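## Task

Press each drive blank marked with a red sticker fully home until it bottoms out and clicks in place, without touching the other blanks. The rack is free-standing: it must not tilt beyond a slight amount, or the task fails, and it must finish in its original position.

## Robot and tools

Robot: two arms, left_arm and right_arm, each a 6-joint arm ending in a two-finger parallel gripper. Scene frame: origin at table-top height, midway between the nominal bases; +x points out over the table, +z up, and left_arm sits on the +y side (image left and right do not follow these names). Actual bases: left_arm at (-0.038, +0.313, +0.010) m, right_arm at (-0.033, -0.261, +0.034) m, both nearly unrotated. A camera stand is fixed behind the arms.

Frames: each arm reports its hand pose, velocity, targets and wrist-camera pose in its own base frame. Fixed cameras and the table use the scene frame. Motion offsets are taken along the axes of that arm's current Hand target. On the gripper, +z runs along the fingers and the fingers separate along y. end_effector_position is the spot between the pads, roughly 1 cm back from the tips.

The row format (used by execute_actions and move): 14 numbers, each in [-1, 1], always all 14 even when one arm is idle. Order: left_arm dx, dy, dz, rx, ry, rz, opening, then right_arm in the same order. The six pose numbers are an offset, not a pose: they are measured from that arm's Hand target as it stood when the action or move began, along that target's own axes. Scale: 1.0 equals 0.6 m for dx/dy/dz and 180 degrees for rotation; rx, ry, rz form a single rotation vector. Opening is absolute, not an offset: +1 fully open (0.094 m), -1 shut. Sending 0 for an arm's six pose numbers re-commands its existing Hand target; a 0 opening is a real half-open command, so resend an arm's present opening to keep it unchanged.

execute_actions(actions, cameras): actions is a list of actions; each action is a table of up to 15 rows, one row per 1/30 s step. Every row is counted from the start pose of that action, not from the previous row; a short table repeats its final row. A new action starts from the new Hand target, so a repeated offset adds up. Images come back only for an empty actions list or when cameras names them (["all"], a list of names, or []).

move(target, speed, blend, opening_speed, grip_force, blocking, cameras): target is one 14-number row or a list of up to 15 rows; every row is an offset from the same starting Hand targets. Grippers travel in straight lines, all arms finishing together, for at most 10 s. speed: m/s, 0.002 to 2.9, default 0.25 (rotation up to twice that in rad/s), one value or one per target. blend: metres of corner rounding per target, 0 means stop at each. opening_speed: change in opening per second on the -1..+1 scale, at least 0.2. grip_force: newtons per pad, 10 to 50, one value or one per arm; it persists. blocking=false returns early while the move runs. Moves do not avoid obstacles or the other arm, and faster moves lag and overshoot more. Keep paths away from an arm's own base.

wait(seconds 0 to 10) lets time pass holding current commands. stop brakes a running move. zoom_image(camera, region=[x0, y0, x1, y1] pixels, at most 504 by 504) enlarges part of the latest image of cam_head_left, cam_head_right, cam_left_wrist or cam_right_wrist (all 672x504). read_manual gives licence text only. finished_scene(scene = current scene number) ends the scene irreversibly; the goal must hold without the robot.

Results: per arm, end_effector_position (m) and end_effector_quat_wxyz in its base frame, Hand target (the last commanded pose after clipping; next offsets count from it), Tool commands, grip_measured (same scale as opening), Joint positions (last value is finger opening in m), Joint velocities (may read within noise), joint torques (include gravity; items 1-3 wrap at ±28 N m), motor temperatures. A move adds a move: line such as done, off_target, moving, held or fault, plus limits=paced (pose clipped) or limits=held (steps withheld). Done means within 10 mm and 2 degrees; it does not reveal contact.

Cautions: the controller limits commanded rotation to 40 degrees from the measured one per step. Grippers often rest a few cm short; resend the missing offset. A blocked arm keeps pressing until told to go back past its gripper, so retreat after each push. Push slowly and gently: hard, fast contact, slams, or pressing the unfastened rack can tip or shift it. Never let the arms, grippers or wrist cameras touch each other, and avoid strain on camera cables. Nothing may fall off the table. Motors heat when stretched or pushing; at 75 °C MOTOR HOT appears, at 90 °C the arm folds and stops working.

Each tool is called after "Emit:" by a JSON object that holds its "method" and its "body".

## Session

Emit:
{"method": "execute_actions", "body": {"actions": []}}

Emit:
{"method": "zoom_image", "body": {"camera": "cam_head_left", "region": [170, 130, 410, 230]}}

Emit:
{"method": "zoom_image", "body": {"camera": "cam_head_right", "region": [170, 130, 410, 230]}}

Scene clock: 0.00 s.
left_arm: end_effector_position=(+0.2882, -0.1685, +0.2324) grip_measured=+1.000 end_effector_quat_wxyz=(+0.497, +0.013, +0.832, -0.245) | right_arm: end_effector_position=(+0.2984, +0.1112, +0.2237) grip_measured=+1.000 end_effector_quat_wxyz=(+0.547, +0.131, +0.756, +0.333)
Joint positions: left_arm=[-0.591 0.877 0.668 -0.19 -0.11 -0.488 0.094] | right_arm=[0.326 0.715 0.383 0.153 -0.049 0.709 0.094]
Joint velocities: within noise
Joint torques (N m): no reading
Motor temperatures (°C): left_arm=[31 32 33 29 33 30 32] | right_arm=[30 34 36 33 30 31 33]
Heat: left arm: 33 °C; right arm: 36 °C.
Hand target: left_arm +0.2889, -0.1667, +0.2427; +0.507, +0.010, +0.825, -0.248 | right_arm +0.2980, +0.1125, +0.2361; +0.558, +0.126, +0.747, +0.339
Tool commands: left_gripper/opening=+1.0 right_gripper/opening=+1.0
camera_calibration:
cam_left_wrist: T_world_to_cam=[[-0.264607, -0.876873, 0.401345, -0.164426], [-0.805797, -0.0275939, -0.591549, 0.403584], [0.529788, -0.47993, -0.699279, 0.0170053], [0, 0, 0, 1]] pos_world=[0.272689, -0.124883, 0.316623]
cam_right_wrist: T_world_to_cam=[[0.170033, -0.758659, -0.628908, 0.172806], [-0.712246, 0.34644, -0.610479, 0.348355], [0.681024, 0.551739, -0.481446, -0.0629449], [0, 0, 0, 1]] pos_world=[0.261599, 0.0451462, 0.291039]

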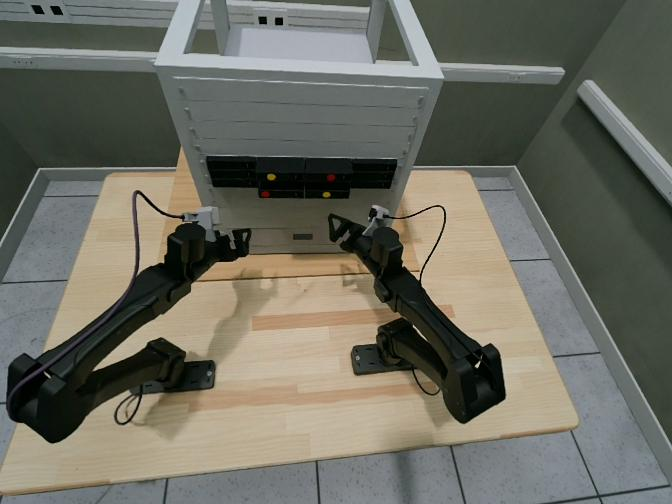

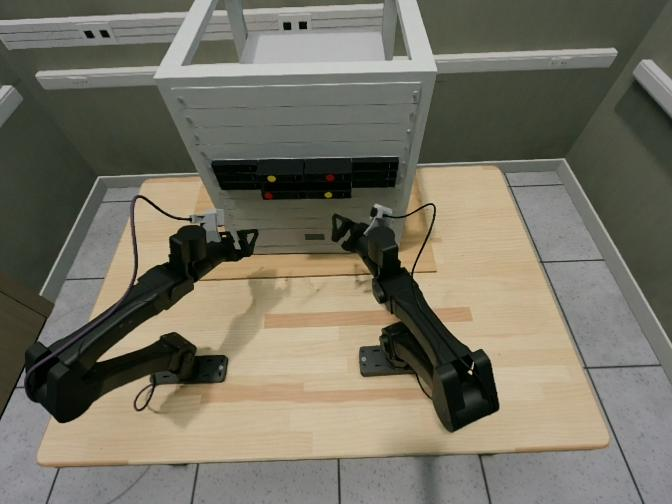

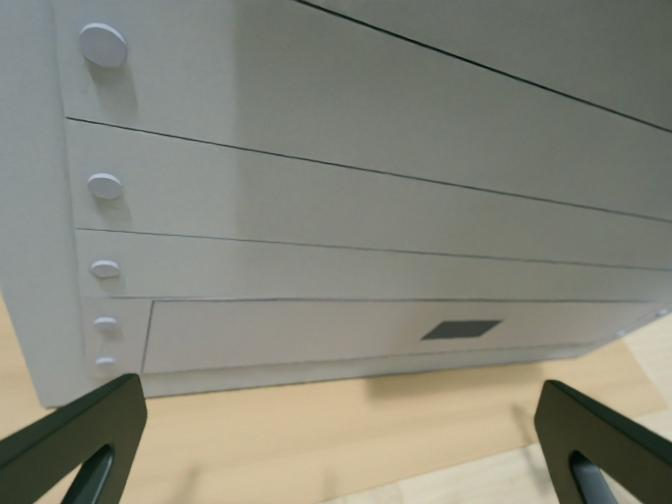

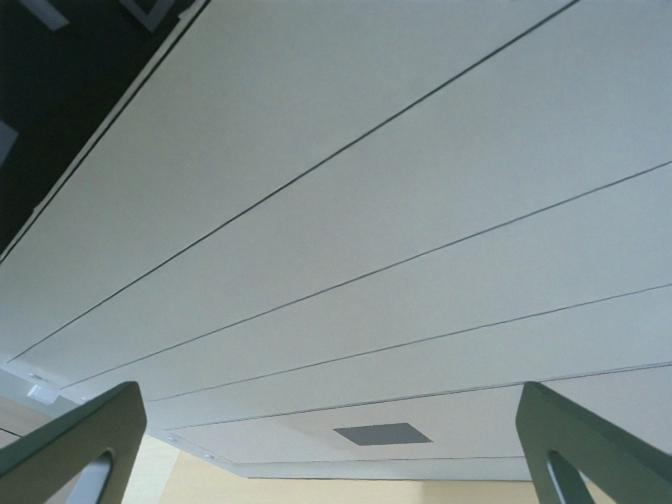

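Scaled by 2.100.

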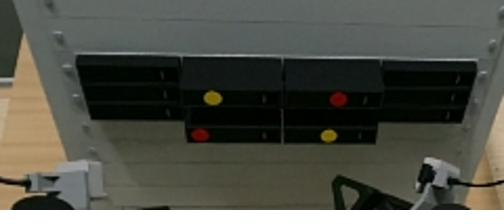

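Scaled by 2.100.

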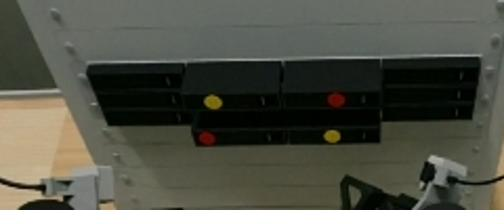

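Emit:
{"method": "move", "body": {"target": [0, 0.0833, -0.1333, 0, 0, 0, 1, -0.0542, 0.2775, -0.0773, 0.1019, -0.0946, -0.2152, -1], "speed": 0.25, "cameras": ["cam_right_wrist"]}}

Scene clock: 15.33 s.
left_arm: end_effector_position=(+0.2414, -0.0889, +0.2543) grip_measured=+1.000 end_effector_quat_wxyz=(+0.515, +0.002, +0.820, -0.249) | right_arm: end_effector_position=(+0.2353, +0.2029, +0.3700) grip_measured=-0.978 end_effector_quat_wxyz=(+0.709, -0.007, +0.705, -0.011)
Joint positions: left_arm=[-0.176 0.516 0.654 -0.504 0.26 -0.35 0.094] | right_arm=[1.303 1.053 0.891 0.183 1.308 -0.046 0.001]
Joint torques (N m): left_arm=[0.5 0.17 7.64 1.53 0.26 0.21] | right_arm=[0.36 -1.72 6.89 1.29 0.07 -0.12]
Heat: left arm: 35 °C; right arm: 38 °C.
Hand target: left_arm +0.2357, -0.0894, +0.2518; +0.507, +0.010, +0.825, -0.248 | right_arm +0.2350, +0.2002, +0.3750; +0.713, +0.005, +0.701, -0.006
Off the commanded pose: left_arm 0.006 m, 1 deg | right_arm 0.006 m, 2 deg.
move: done
camera_calibration:
cam_right_wrist: T_world_to_cam=[[-0.0116363, -0.998721, 0.0492114, 0.185653], [-0.413295, -0.0400104, -0.909718, 0.479648], [0.910523, -0.0309246, -0.412301, 0.0386193], [0, 0, 0, 1]] pos_world=[0.165233, 0.205801, 0.443131]
Images, in order (width x height): cam_right_wrist 672x504.

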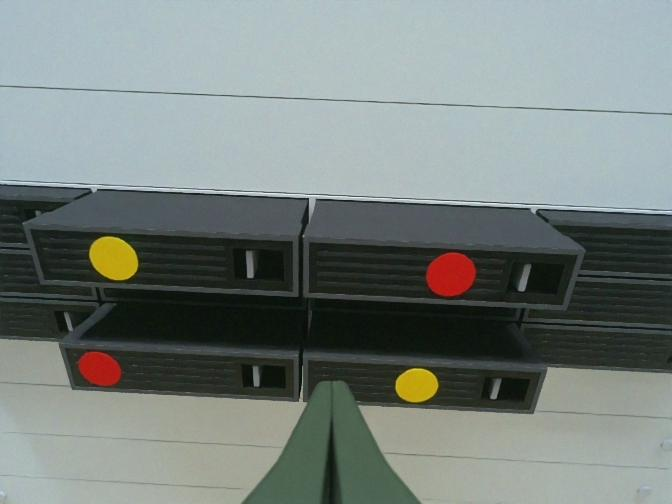

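Emit:
{"method": "move", "body": {"target": [0,0,0,0,0,0,1,-0.0005,-0.0692,0.0679,0.0056,0.0028,0,-1], "speed": 0.15, "cameras": ["cam_right_wrist"]}}

Scene clock: 31.43 s.
left_arm: end_effector_position=(+0.2414, -0.0889, +0.2543) grip_measured=+1.000 end_effector_quat_wxyz=(+0.515, +0.002, +0.820, -0.249) | right_arm: end_effector_position=(+0.2760, +0.1601, +0.3780) grip_measured=-0.978 end_effector_quat_wxyz=(+0.713, +0.015, +0.701, -0.016)
Joint positions: left_arm=[-0.176 0.516 0.654 -0.504 0.26 -0.35 0.094] | right_arm=[1.047 0.981 0.877 0.141 1.09 -0.033 0.001]
Joint torques (N m): left_arm=[0.4 -0.03 7.72 1.61 0.22 0.2] | right_arm=[-0.43 -2.22 6.68 0.74 -0.17 0.15]
Heat: left arm: 34 °C; right arm: 39 °C.
Hand target: left_arm +0.2357, -0.0894, +0.2518; +0.507, +0.010, +0.825, -0.248 | right_arm +0.2751, +0.1580, +0.3761; +0.710, +0.012, +0.704, -0.012
Off the commanded pose: left_arm 0.006 m, 1 deg | right_arm 0.003 m, 1 deg.
move: done
camera_calibration:
cam_right_wrist: T_world_to_cam=[[-0.0499237, -0.998479, 0.0233826, 0.163217], [-0.402541, -0.00131007, -0.915401, 0.49505], [0.914039, -0.0551127, -0.401864, 0.00236555], [0, 0, 0, 1]] pos_world=[0.205264, 0.163748, 0.450303]
Images, in order (width x height): cam_right_wrist 672x504.

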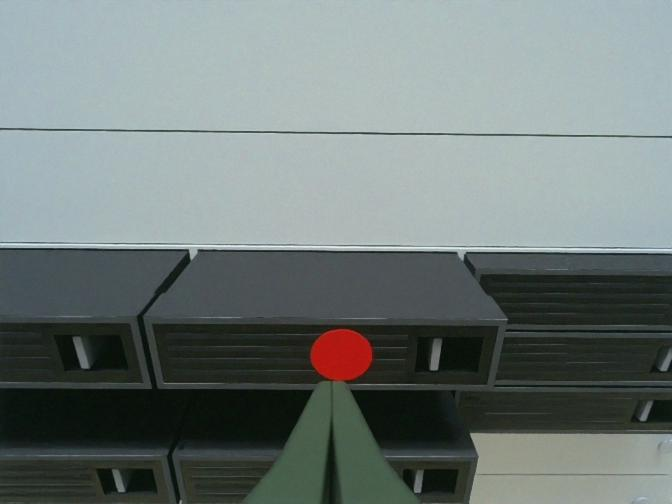

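Emit:
{"method": "move", "body": {"target": [[0,0,0,0,0,0,1,0.0038,-0.0002,0.1266,0,0,0,-1],[0,0,0,0,0,0,1,0,0,-0.0218,0,0,0,-1],[0,0,0,0,0,0,1,0.095,0.1795,-0.0188,0,0,0,-1]], "speed": [0.045,0.15,0.18], "cameras": ["all"]}}

Scene clock: 42.33 s.
left_arm: end_effector_position=(+0.2414, -0.0889, +0.2543) grip_measured=+1.000 end_effector_quat_wxyz=(+0.515, +0.002, +0.820, -0.249) | right_arm: end_effector_position=(+0.2669, +0.2660, +0.3032) grip_measured=-0.978 end_effector_quat_wxyz=(+0.702, -0.011, +0.712, -0.026)
Joint positions: left_arm=[-0.176 0.516 0.654 -0.504 0.26 -0.35 0.094] | right_arm=[1.257 1.383 0.864 0.473 1.278 -0.009 0.001]
Joint torques (N m): left_arm=[0.29 0.14 7.79 1.55 0.23 0.25] | right_arm=[0.35 -4.57 9.32 1.29 0.09 -0.08]
Heat: left arm: 34 °C; right arm: 39 °C.
Hand target: left_arm +0.2357, -0.0894, +0.2518; +0.507, +0.010, +0.825, -0.248 | right_arm +0.2679, +0.2660, +0.3189; +0.710, +0.012, +0.704, -0.012
Off the commanded pose: left_arm 0.006 m, 1 deg | right_arm 0.016 m, 3 deg.
move: off_target (right_arm)
camera_calibration:
cam_left_wrist: T_world_to_cam=[[-0.259785, -0.872642, 0.413531, -0.11949], [-0.783412, -0.0599269, -0.618607, 0.37964], [0.564604, -0.484669, -0.66807, 0.0785043], [0, 0, 0, 1]] pos_world=[0.222049, -0.0434724, 0.336707]
cam_right_wrist: T_world_to_cam=[[-0.0267909, -0.996755, 0.0759006, 0.24775], [-0.431152, -0.0569807, -0.900478, 0.440932], [0.901881, -0.0568493, -0.428227, -0.00177773], [0, 0, 0, 1]] pos_world=[0.198349, 0.27197, 0.377484]

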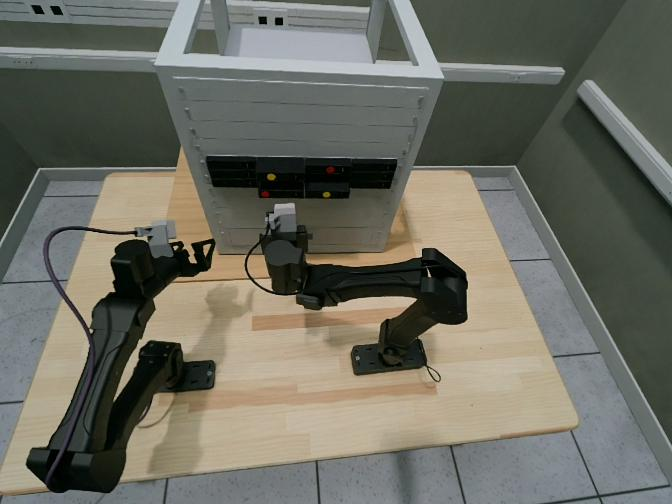

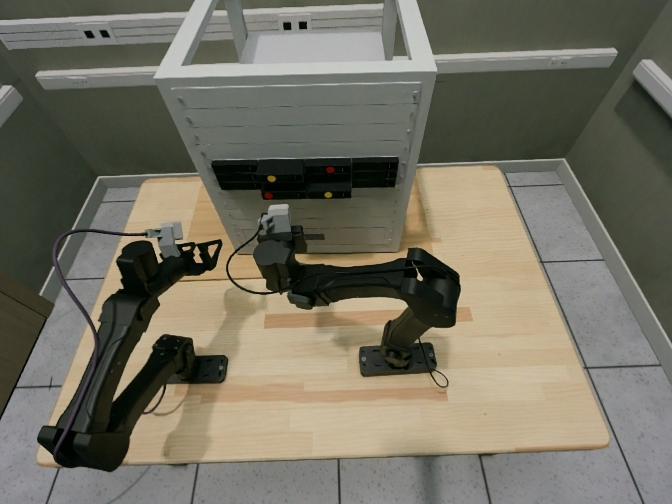

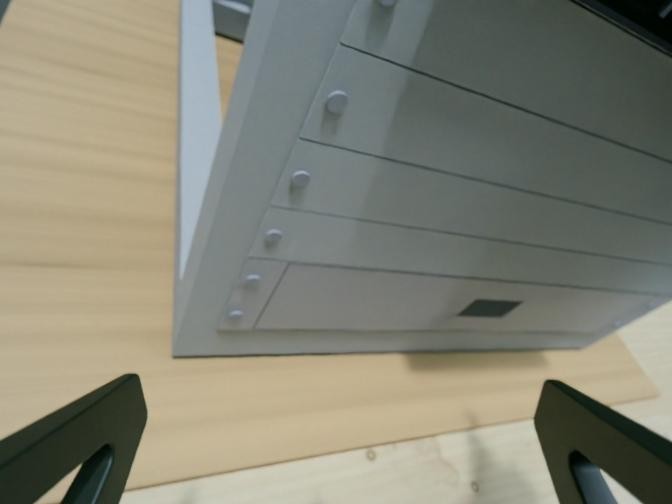

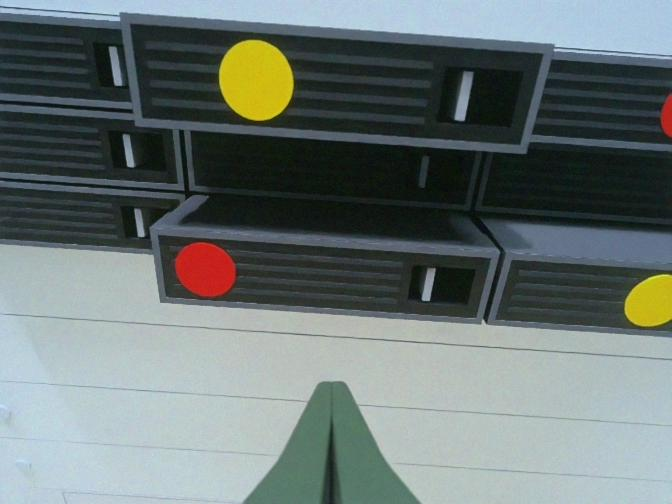

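Emit:
{"method": "move", "body": {"target": [0,0,0,0,0,0,1,-0.0234,0.0022,0.0153,0,0,0,-1], "speed": 0.1, "cameras": ["cam_right_wrist"]}}

Scene clock: 50.17 s.
left_arm: end_effector_position=(+0.2414, -0.0889, +0.2543) grip_measured=+1.000 end_effector_quat_wxyz=(+0.515, +0.002, +0.820, -0.249) | right_arm: end_effector_position=(+0.2752, +0.2624, +0.3212) grip_measured=-0.978 end_effector_quat_wxyz=(+0.707, +0.011, +0.707, -0.021)
Joint positions: left_arm=[-0.176 0.516 0.654 -0.504 0.26 -0.35 0.094] | right_arm=[1.229 1.383 0.914 0.473 1.274 -0.018 0.001]
Joint torques (N m): left_arm=[0.44 -0.09 7.69 1.52 0.26 0.2] | right_arm=[-0.29 -4.31 9.89 0.84 -0.14 -0.11]
Heat: left arm: 34 °C; right arm: 39 °C.
Hand target: left_arm +0.2357, -0.0894, +0.2518; +0.507, +0.010, +0.825, -0.248 | right_arm +0.2770, +0.2670, +0.3330; +0.710, +0.012, +0.704, -0.012
Off the commanded pose: left_arm 0.006 m, 1 deg | right_arm 0.013 m, 1 deg.
move: off_target (right_arm)
camera_calibration:
cam_right_wrist: T_world_to_cam=[[-0.0505701, -0.998008, 0.0377206, 0.262236], [-0.417968, -0.0131537, -0.908367, 0.447971], [0.907053, -0.0617022, -0.41647, -0.00569849], [0, 0, 0, 1]] pos_world=[0.205668, 0.267254, 0.394657]
Images, in order (width x height): cam_right_wrist 672x504.

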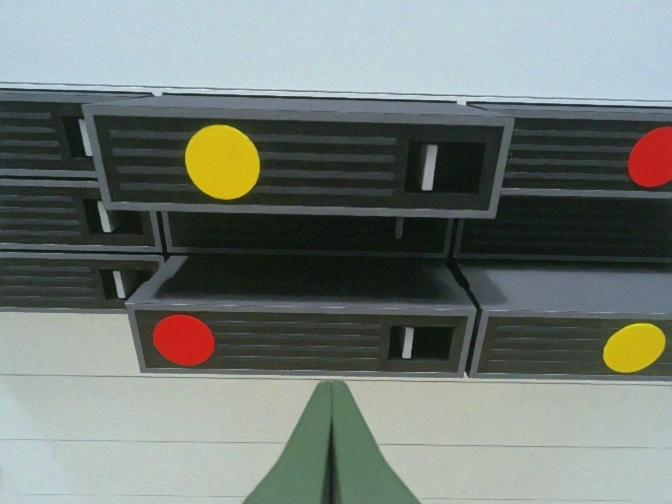

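Emit:
{"method": "move", "body": {"target": [[0,0,0,0,0,0,1,0.0102,0.012,0.0112,0,0,0,-1],[0,0,0,0,0,0,1,0.012,0.0145,0.1328,0,0,0,-1],[0,0,0,0,0,0,1,0.0049,0.0046,-0.0118,0,0,0,-1]], "speed": [0.06,0.045,0.15], "blend": [0.005,0,0], "cameras": ["cam_right_wrist", "cam_head_right"]}}

Scene clock: 59.30 s.
left_arm: end_effector_position=(+0.2414, -0.0889, +0.2543) grip_measured=+1.000 end_effector_quat_wxyz=(+0.515, +0.002, +0.820, -0.249) | right_arm: end_effector_position=(+0.2728, +0.2777, +0.3229) grip_measured=-0.978 end_effector_quat_wxyz=(+0.707, +0.004, +0.707, -0.014)
Joint positions: left_arm=[-0.176 0.516 0.654 -0.504 0.26 -0.35 0.094] | right_arm=[1.251 1.422 0.953 0.473 1.276 -0.018 0.001]
Joint torques (N m): left_arm=[0.39 0.03 7.71 1.56 0.25 0.16] | right_arm=[0.38 -7.54 6.17 0.95 0.04 -0.08]
Heat: left arm: 34 °C; right arm: 40 °C.
Hand target: left_arm +0.2357, -0.0894, +0.2518; +0.507, +0.010, +0.825, -0.248 | right_arm +0.2701, +0.2700, +0.3300; +0.710, +0.012, +0.704, -0.012
Off the commanded pose: left_arm 0.006 m, 1 deg | right_arm 0.011 m, 1 deg.
move: off_target (right_arm)
camera_calibration:
cam_right_wrist: T_world_to_cam=[[-0.0314277, -0.998797, 0.0376539, 0.2723], [-0.41766, -0.0211026, -0.908358, 0.450816], [0.90806, -0.0442742, -0.416494, -0.00694301], [0, 0, 0, 1]] pos_world=[0.20315, 0.281179, 0.396357]
Images, in order (width x height): cam_head_right 672x504, cam_right_wrist 672x504.

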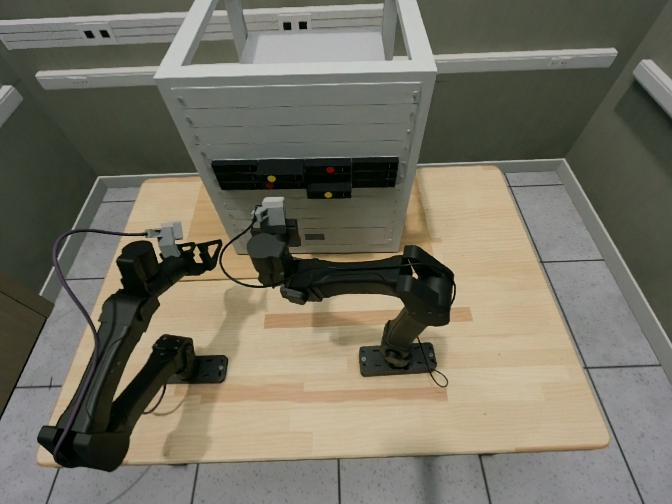

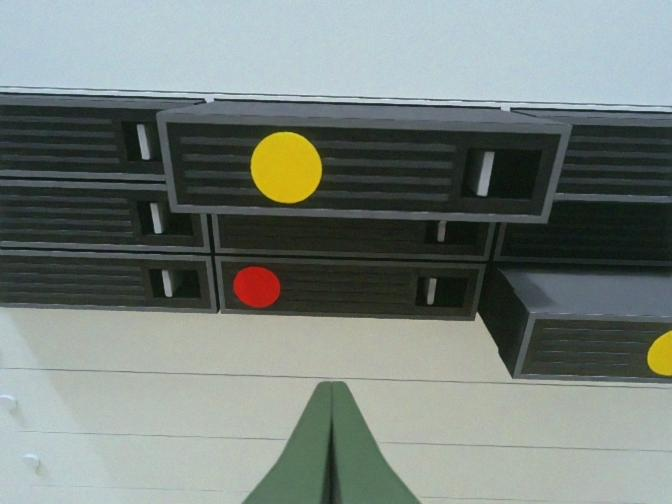

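Emit:
{"method": "zoom_image", "body": {"camera": "cam_head_right", "region": [200, 145, 410, 210]}}

Emit:
{"method": "zoom_image", "body": {"camera": "cam_right_wrist", "region": [420, 80, 672, 269]}}

Scaled by 2.400.

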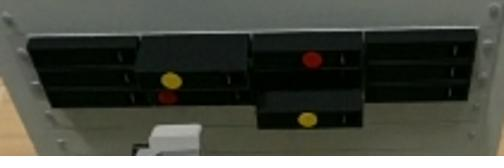

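Scaled by 2.000.

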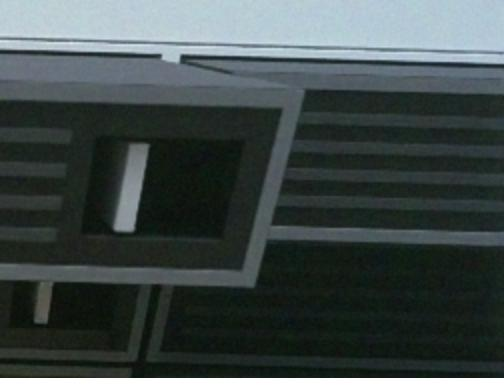

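Emit:
{"method": "zoom_image", "body": {"camera": "cam_right_wrist", "region": [490, 80, 672, 216]}}

Emit:
{"method": "zoom_image", "body": {"camera": "cam_right_wrist", "region": [0, 80, 182, 216]}}

Emit:
{"method": "zoom_image", "body": {"camera": "cam_head_right", "region": [290, 148, 410, 208]}}

Scaled by 2.769.

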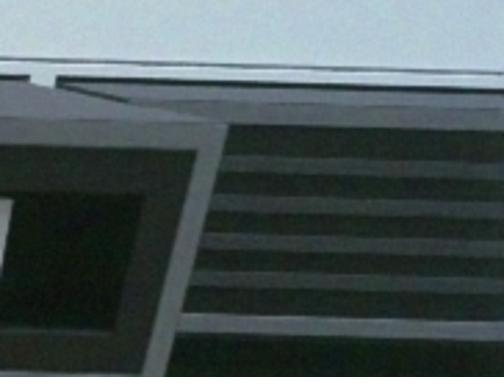

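Scaled by 2.769.

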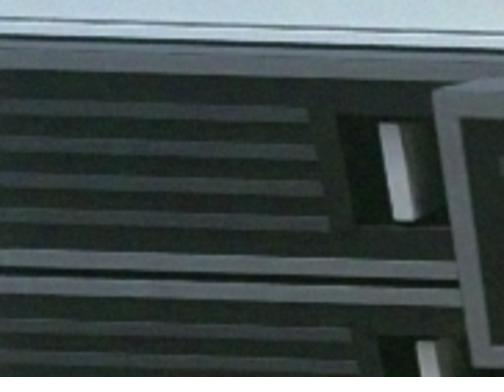

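Scaled by 4.200.

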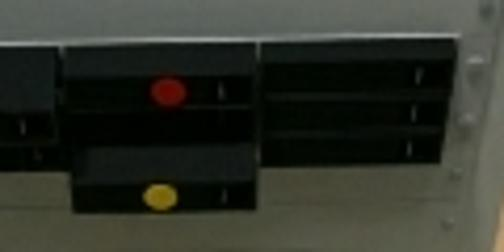

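Emit:
{"method": "move", "body": {"target": [0,0,0,0,0,0,1,-0.0833,-0.1848,0.0102,0,0,0,-1], "speed": 0.16, "cameras": ["cam_right_wrist"]}}

Scene clock: 72.20 s.
left_arm: end_effector_position=(+0.2414, -0.0889, +0.2543) grip_measured=+1.000 end_effector_quat_wxyz=(+0.515, +0.002, +0.820, -0.249) | right_arm: end_effector_position=(+0.2723, +0.1593, +0.3747) grip_measured=-0.978 end_effector_quat_wxyz=(+0.711, +0.011, +0.703, -0.020)
Joint positions: left_arm=[-0.176 0.516 0.654 -0.504 0.26 -0.35 0.094] | right_arm=[1.062 0.97 0.868 0.127 1.106 -0.035 0.001]
Joint torques (N m): left_arm=[0.28 0.08 7.68 1.58 0.21 0.22] | right_arm=[-0.55 -1.22 8.69 0.73 -0.14 0.16]
Heat: left arm: 34 °C; right arm: 39 °C.
Hand target: left_arm +0.2357, -0.0894, +0.2518; +0.507, +0.010, +0.825, -0.248 | right_arm +0.2720, +0.1590, +0.3801; +0.710, +0.012, +0.704, -0.012
Off the commanded pose: left_arm 0.006 m, 1 deg | right_arm 0.005 m, 1 deg.
move: done
camera_calibration:
cam_right_wrist: T_world_to_cam=[[-0.0504936, -0.998066, 0.0362486, 0.157716], [-0.408828, -0.0124587, -0.912526, 0.493026], [0.911213, -0.0608962, -0.407409, 0.00818796], [0, 0, 0, 1]] pos_world=[0.202066, 0.164052, 0.447518]
Images, in order (width x height): cam_right_wrist 672x504.

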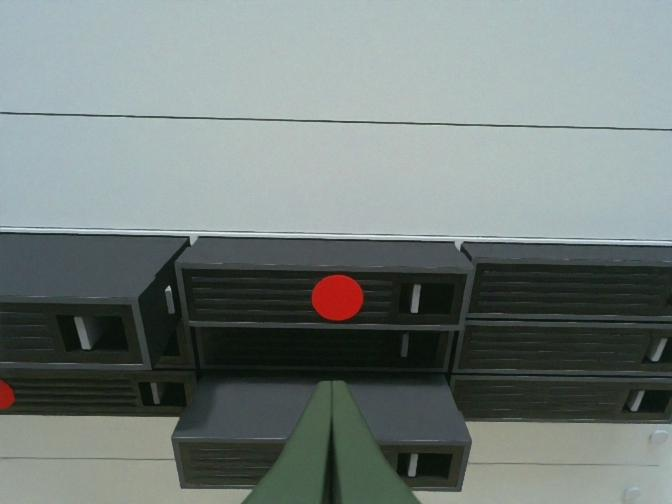

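Emit:
{"method": "move", "body": {"target": [0,0,0,0,0,0,1,0.0028,-0.0003,0.14,0,0,0,-1], "speed": 0.055, "cameras": ["cam_right_wrist"]}}

Scene clock: 78.40 s.
left_arm: end_effector_position=(+0.2414, -0.0889, +0.2543) grip_measured=+1.000 end_effector_quat_wxyz=(+0.515, +0.002, +0.820, -0.249) | right_arm: end_effector_position=(+0.3377, +0.1551, +0.3544) grip_measured=-0.978 end_effector_quat_wxyz=(+0.690, -0.012, +0.722, -0.042)
Joint positions: left_arm=[-0.176 0.516 0.654 -0.504 0.26 -0.35 0.094] | right_arm=[0.798 1.119 0.921 0.132 0.842 -0.028 0.001]
Joint torques (N m): left_arm=[0.35 -0.06 7.87 1.5 0.22 0.24] | right_arm=[-3.67 0.76 12.15 1.76 -0.59 0.13]
Heat: left arm: 34 °C; right arm: 40 °C.
Hand target: left_arm +0.2357, -0.0894, +0.2518; +0.507, +0.010, +0.825, -0.248 | right_arm +0.3559, +0.1560, +0.3791; +0.710, +0.012, +0.704, -0.012
Off the commanded pose: left_arm 0.006 m, 1 deg | right_arm 0.031 m, 5 deg.
move: off_target (right_arm)
camera_calibration:
cam_right_wrist: T_world_to_cam=[[-0.0462689, -0.993904, 0.100073, 0.132832], [-0.460249, -0.0677022, -0.885205, 0.517411], [0.886583, -0.0870157, -0.454311, -0.0308976], [0, 0, 0, 1]] pos_world=[0.271677, 0.164363, 0.430685]
Images, in order (width x height): cam_right_wrist 672x504.

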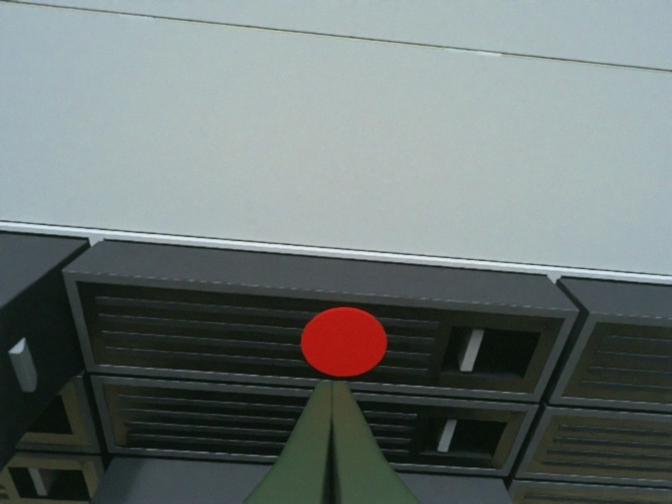

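Emit:
{"method": "move", "body": {"target": [0,0,0,0,0,0,1,-0.0223,-0.0002,-0.1013,0,-0.008,0,-1], "speed": 0.12, "cameras": ["cam_right_wrist"]}}

Scene clock: 82.70 s.
left_arm: end_effector_position=(+0.2414, -0.0889, +0.2543) grip_measured=+1.000 end_effector_quat_wxyz=(+0.515, +0.002, +0.820, -0.249) | right_arm: end_effector_position=(+0.2984, +0.1620, +0.3821) grip_measured=-0.978 end_effector_quat_wxyz=(+0.712, +0.003, +0.702, -0.016)
Joint positions: left_arm=[-0.176 0.516 0.654 -0.504 0.26 -0.35 0.094] | right_arm=[0.95 1.03 0.921 0.133 0.977 -0.039 0.001]
Joint torques (N m): left_arm=[0.35 0.12 7.75 1.58 0.23 0.22] | right_arm=[0.51 -2.63 7.58 1.22 0.07 -0.11]
Heat: left arm: 34 °C; right arm: 40 °C.
Hand target: left_arm +0.2357, -0.0894, +0.2518; +0.507, +0.010, +0.825, -0.248 | right_arm +0.2951, +0.1579, +0.3920; +0.719, +0.012, +0.695, -0.012
Off the commanded pose: left_arm 0.006 m, 1 deg | right_arm 0.011 m, 2 deg.
move: off_target (right_arm)
camera_calibration:
cam_right_wrist: T_world_to_cam=[[-0.0336654, -0.998552, 0.0419549, 0.154339], [-0.406394, -0.0246744, -0.913365, 0.512003], [0.913077, -0.0477991, -0.404975, -0.0159669], [0, 0, 0, 1]] pos_world=[0.22785, 0.165986, 0.454704]
Images, in order (width x height): cam_right_wrist 672x504.

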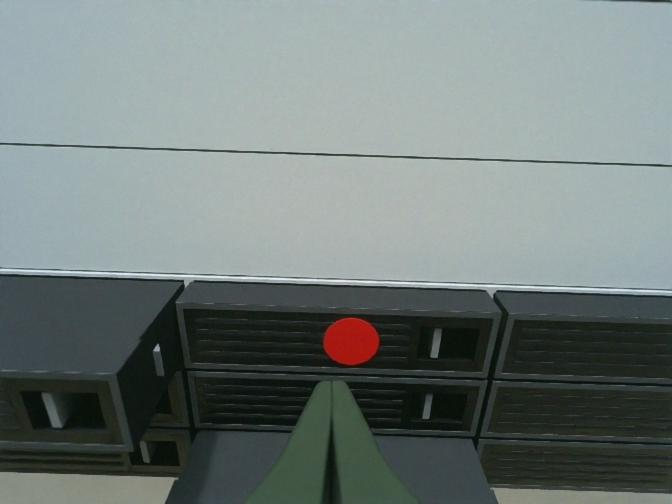

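Emit:
{"method": "zoom_image", "body": {"camera": "cam_right_wrist", "region": [420, 280, 580, 450]}}

Emit:
{"method": "zoom_image", "body": {"camera": "cam_right_wrist", "region": [110, 280, 270, 450]}}

Scaled by 2.965.

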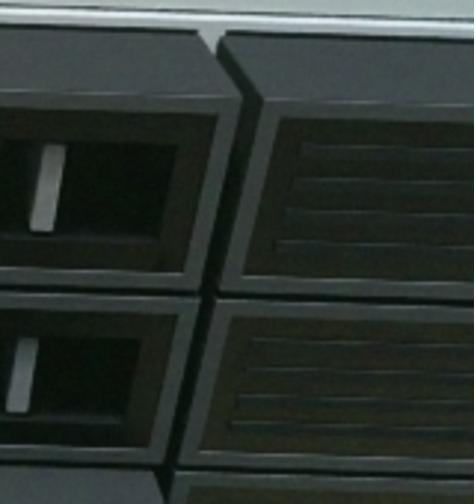

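Scaled by 2.965.

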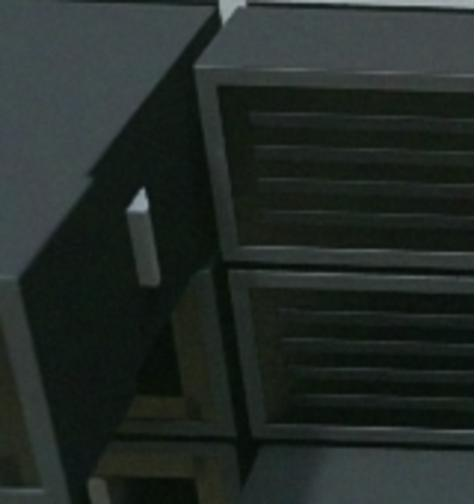

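Emit:
{"method": "move", "body": {"target": [0,0,0,0,0,0,1,0.0018,0.001,0.1048,0,0,0,-1], "speed": 0.045, "cameras": ["cam_right_wrist"]}}

Scene clock: 95.13 s.
left_arm: end_effector_position=(+0.2414, -0.0889, +0.2543) grip_measured=+1.000 end_effector_quat_wxyz=(+0.515, +0.002, +0.820, -0.249) | right_arm: end_effector_position=(+0.3377, +0.1565, +0.3667) grip_measured=-0.978 end_effector_quat_wxyz=(+0.699, -0.008, +0.715, -0.035)
Joint positions: left_arm=[-0.176 0.516 0.654 -0.504 0.26 -0.35 0.094] | right_arm=[0.8 1.12 0.946 0.143 0.838 -0.039 0.001]
Joint torques (N m): left_arm=[0.31 0.16 7.71 1.55 0.21 0.17] | right_arm=[-4.08 1.25 12.57 1.78 -0.61 0.01]
Heat: left arm: 34 °C; right arm: 40 °C.
Hand target: left_arm +0.2357, -0.0894, +0.2518; +0.507, +0.010, +0.825, -0.248 | right_arm +0.3580, +0.1564, +0.3930; +0.719, +0.012, +0.695, -0.012
Off the commanded pose: left_arm 0.006 m, 1 deg | right_arm 0.033 m, 5 deg.
move: off_target (right_arm)
camera_calibration:
cam_right_wrist: T_world_to_cam=[[-0.0431868, -0.995373, 0.0858298, 0.137435], [-0.43976, -0.0582005, -0.896228, 0.524072], [0.897076, -0.0764497, -0.435212, -0.0374161], [0, 0, 0, 1]] pos_world=[0.269967, 0.16444, 0.441608]
Images, in order (width x height): cam_right_wrist 672x504.

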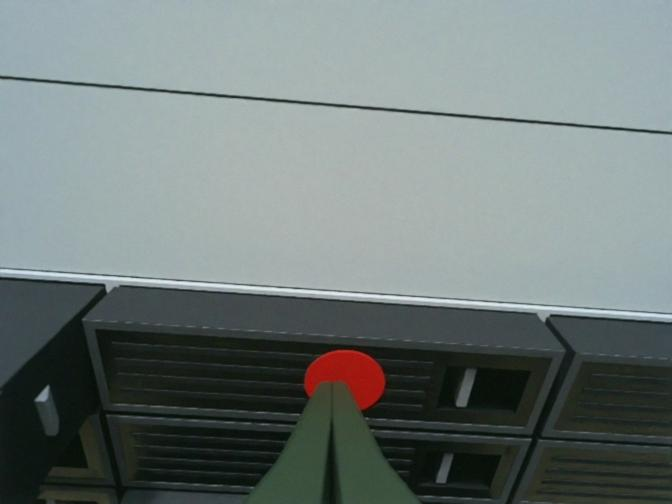

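Emit:
{"method": "move", "body": {"target": [[0,0,0,0,0,0,1,-0.0018,-0.0008,-0.105,0,0,0,-1],[0,0,0,0,0,0,1,0.0072,0.0832,-0.1833,0,0,0,-1]], "speed": [0.12,0.2], "blend": [0.01,0], "cameras": ["cam_right_wrist"]}}

Emit:
{"method": "zoom_image", "body": {"camera": "cam_right_wrist", "region": [80, 220, 332, 409]}}

Emit:
{"method": "zoom_image", "body": {"camera": "cam_right_wrist", "region": [332, 220, 584, 409]}}

Scene clock: 101.27 s.
left_arm: end_effector_position=(+0.2414, -0.0889, +0.2543) grip_measured=+1.000 end_effector_quat_wxyz=(+0.515, +0.002, +0.820, -0.249) | right_arm: end_effector_position=(+0.2510, +0.2133, +0.3809) grip_measured=-0.978 end_effector_quat_wxyz=(+0.714, +0.000, +0.699, -0.017)
Joint positions: left_arm=[-0.176 0.516 0.654 -0.504 0.26 -0.35 0.094] | right_arm=[1.252 1.128 0.946 0.256 1.276 -0.095 0.001]
Joint torques (N m): left_arm=[0.21 0.09 7.79 1.52 0.18 0.16] | right_arm=[0.25 -2.69 6.57 1.26 0.03 -0.11]
Motor temperatures (°C): left_arm=[31 32 34 33 33 30 32] | right_arm=[31 35 42 38 31 31 35]
Heat: left arm: 34 °C; right arm: 42 °C.
Hand target: left_arm +0.2357, -0.0894, +0.2518; +0.507, +0.010, +0.825, -0.248 | right_arm +0.2499, +0.2100, +0.3850; +0.719, +0.012, +0.695, -0.012
Off the commanded pose: left_arm 0.006 m, 1 deg | right_arm 0.005 m, 2 deg.
move: done
camera_calibration:
cam_right_wrist: T_world_to_cam=[[-0.0316664, -0.998373, 0.0474269, 0.20134], [-0.399209, -0.0308679, -0.91634, 0.493491], [0.916313, -0.0479504, -0.397582, 0.0256839], [0, 0, 0, 1]] pos_world=[0.179847, 0.217477, 0.452868]
Images, in order (width x height): cam_right_wrist 672x504.

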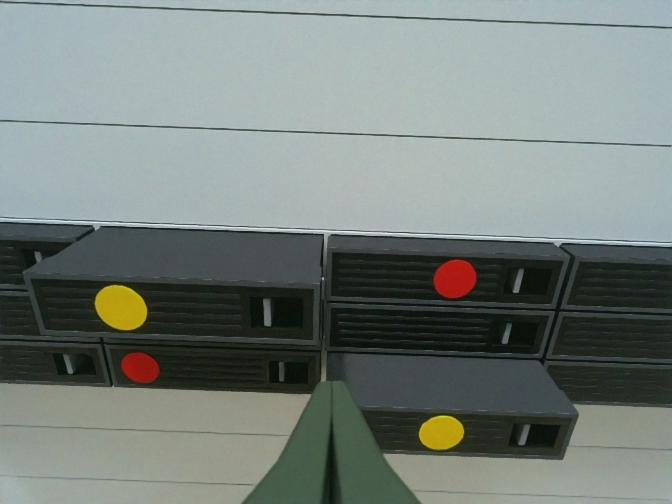

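Scaled by 2.000.

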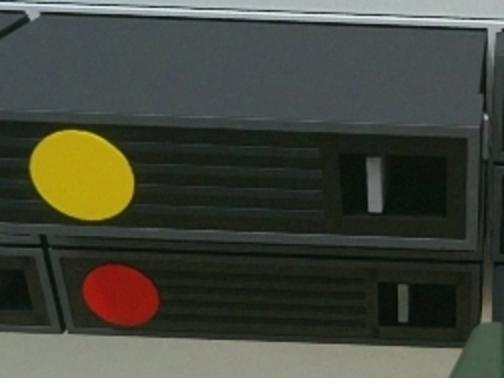

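Scaled by 2.000.

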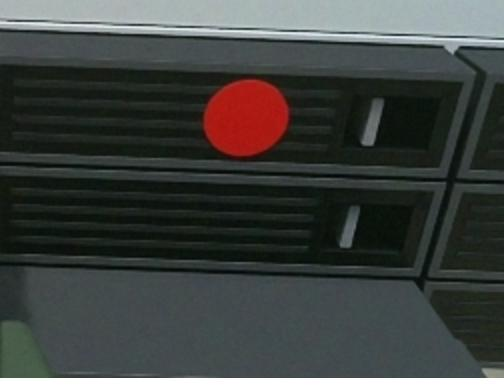

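Emit:
{"method": "finished_scene", "body": {"scene": 2}}

The scene is finished: the task was done.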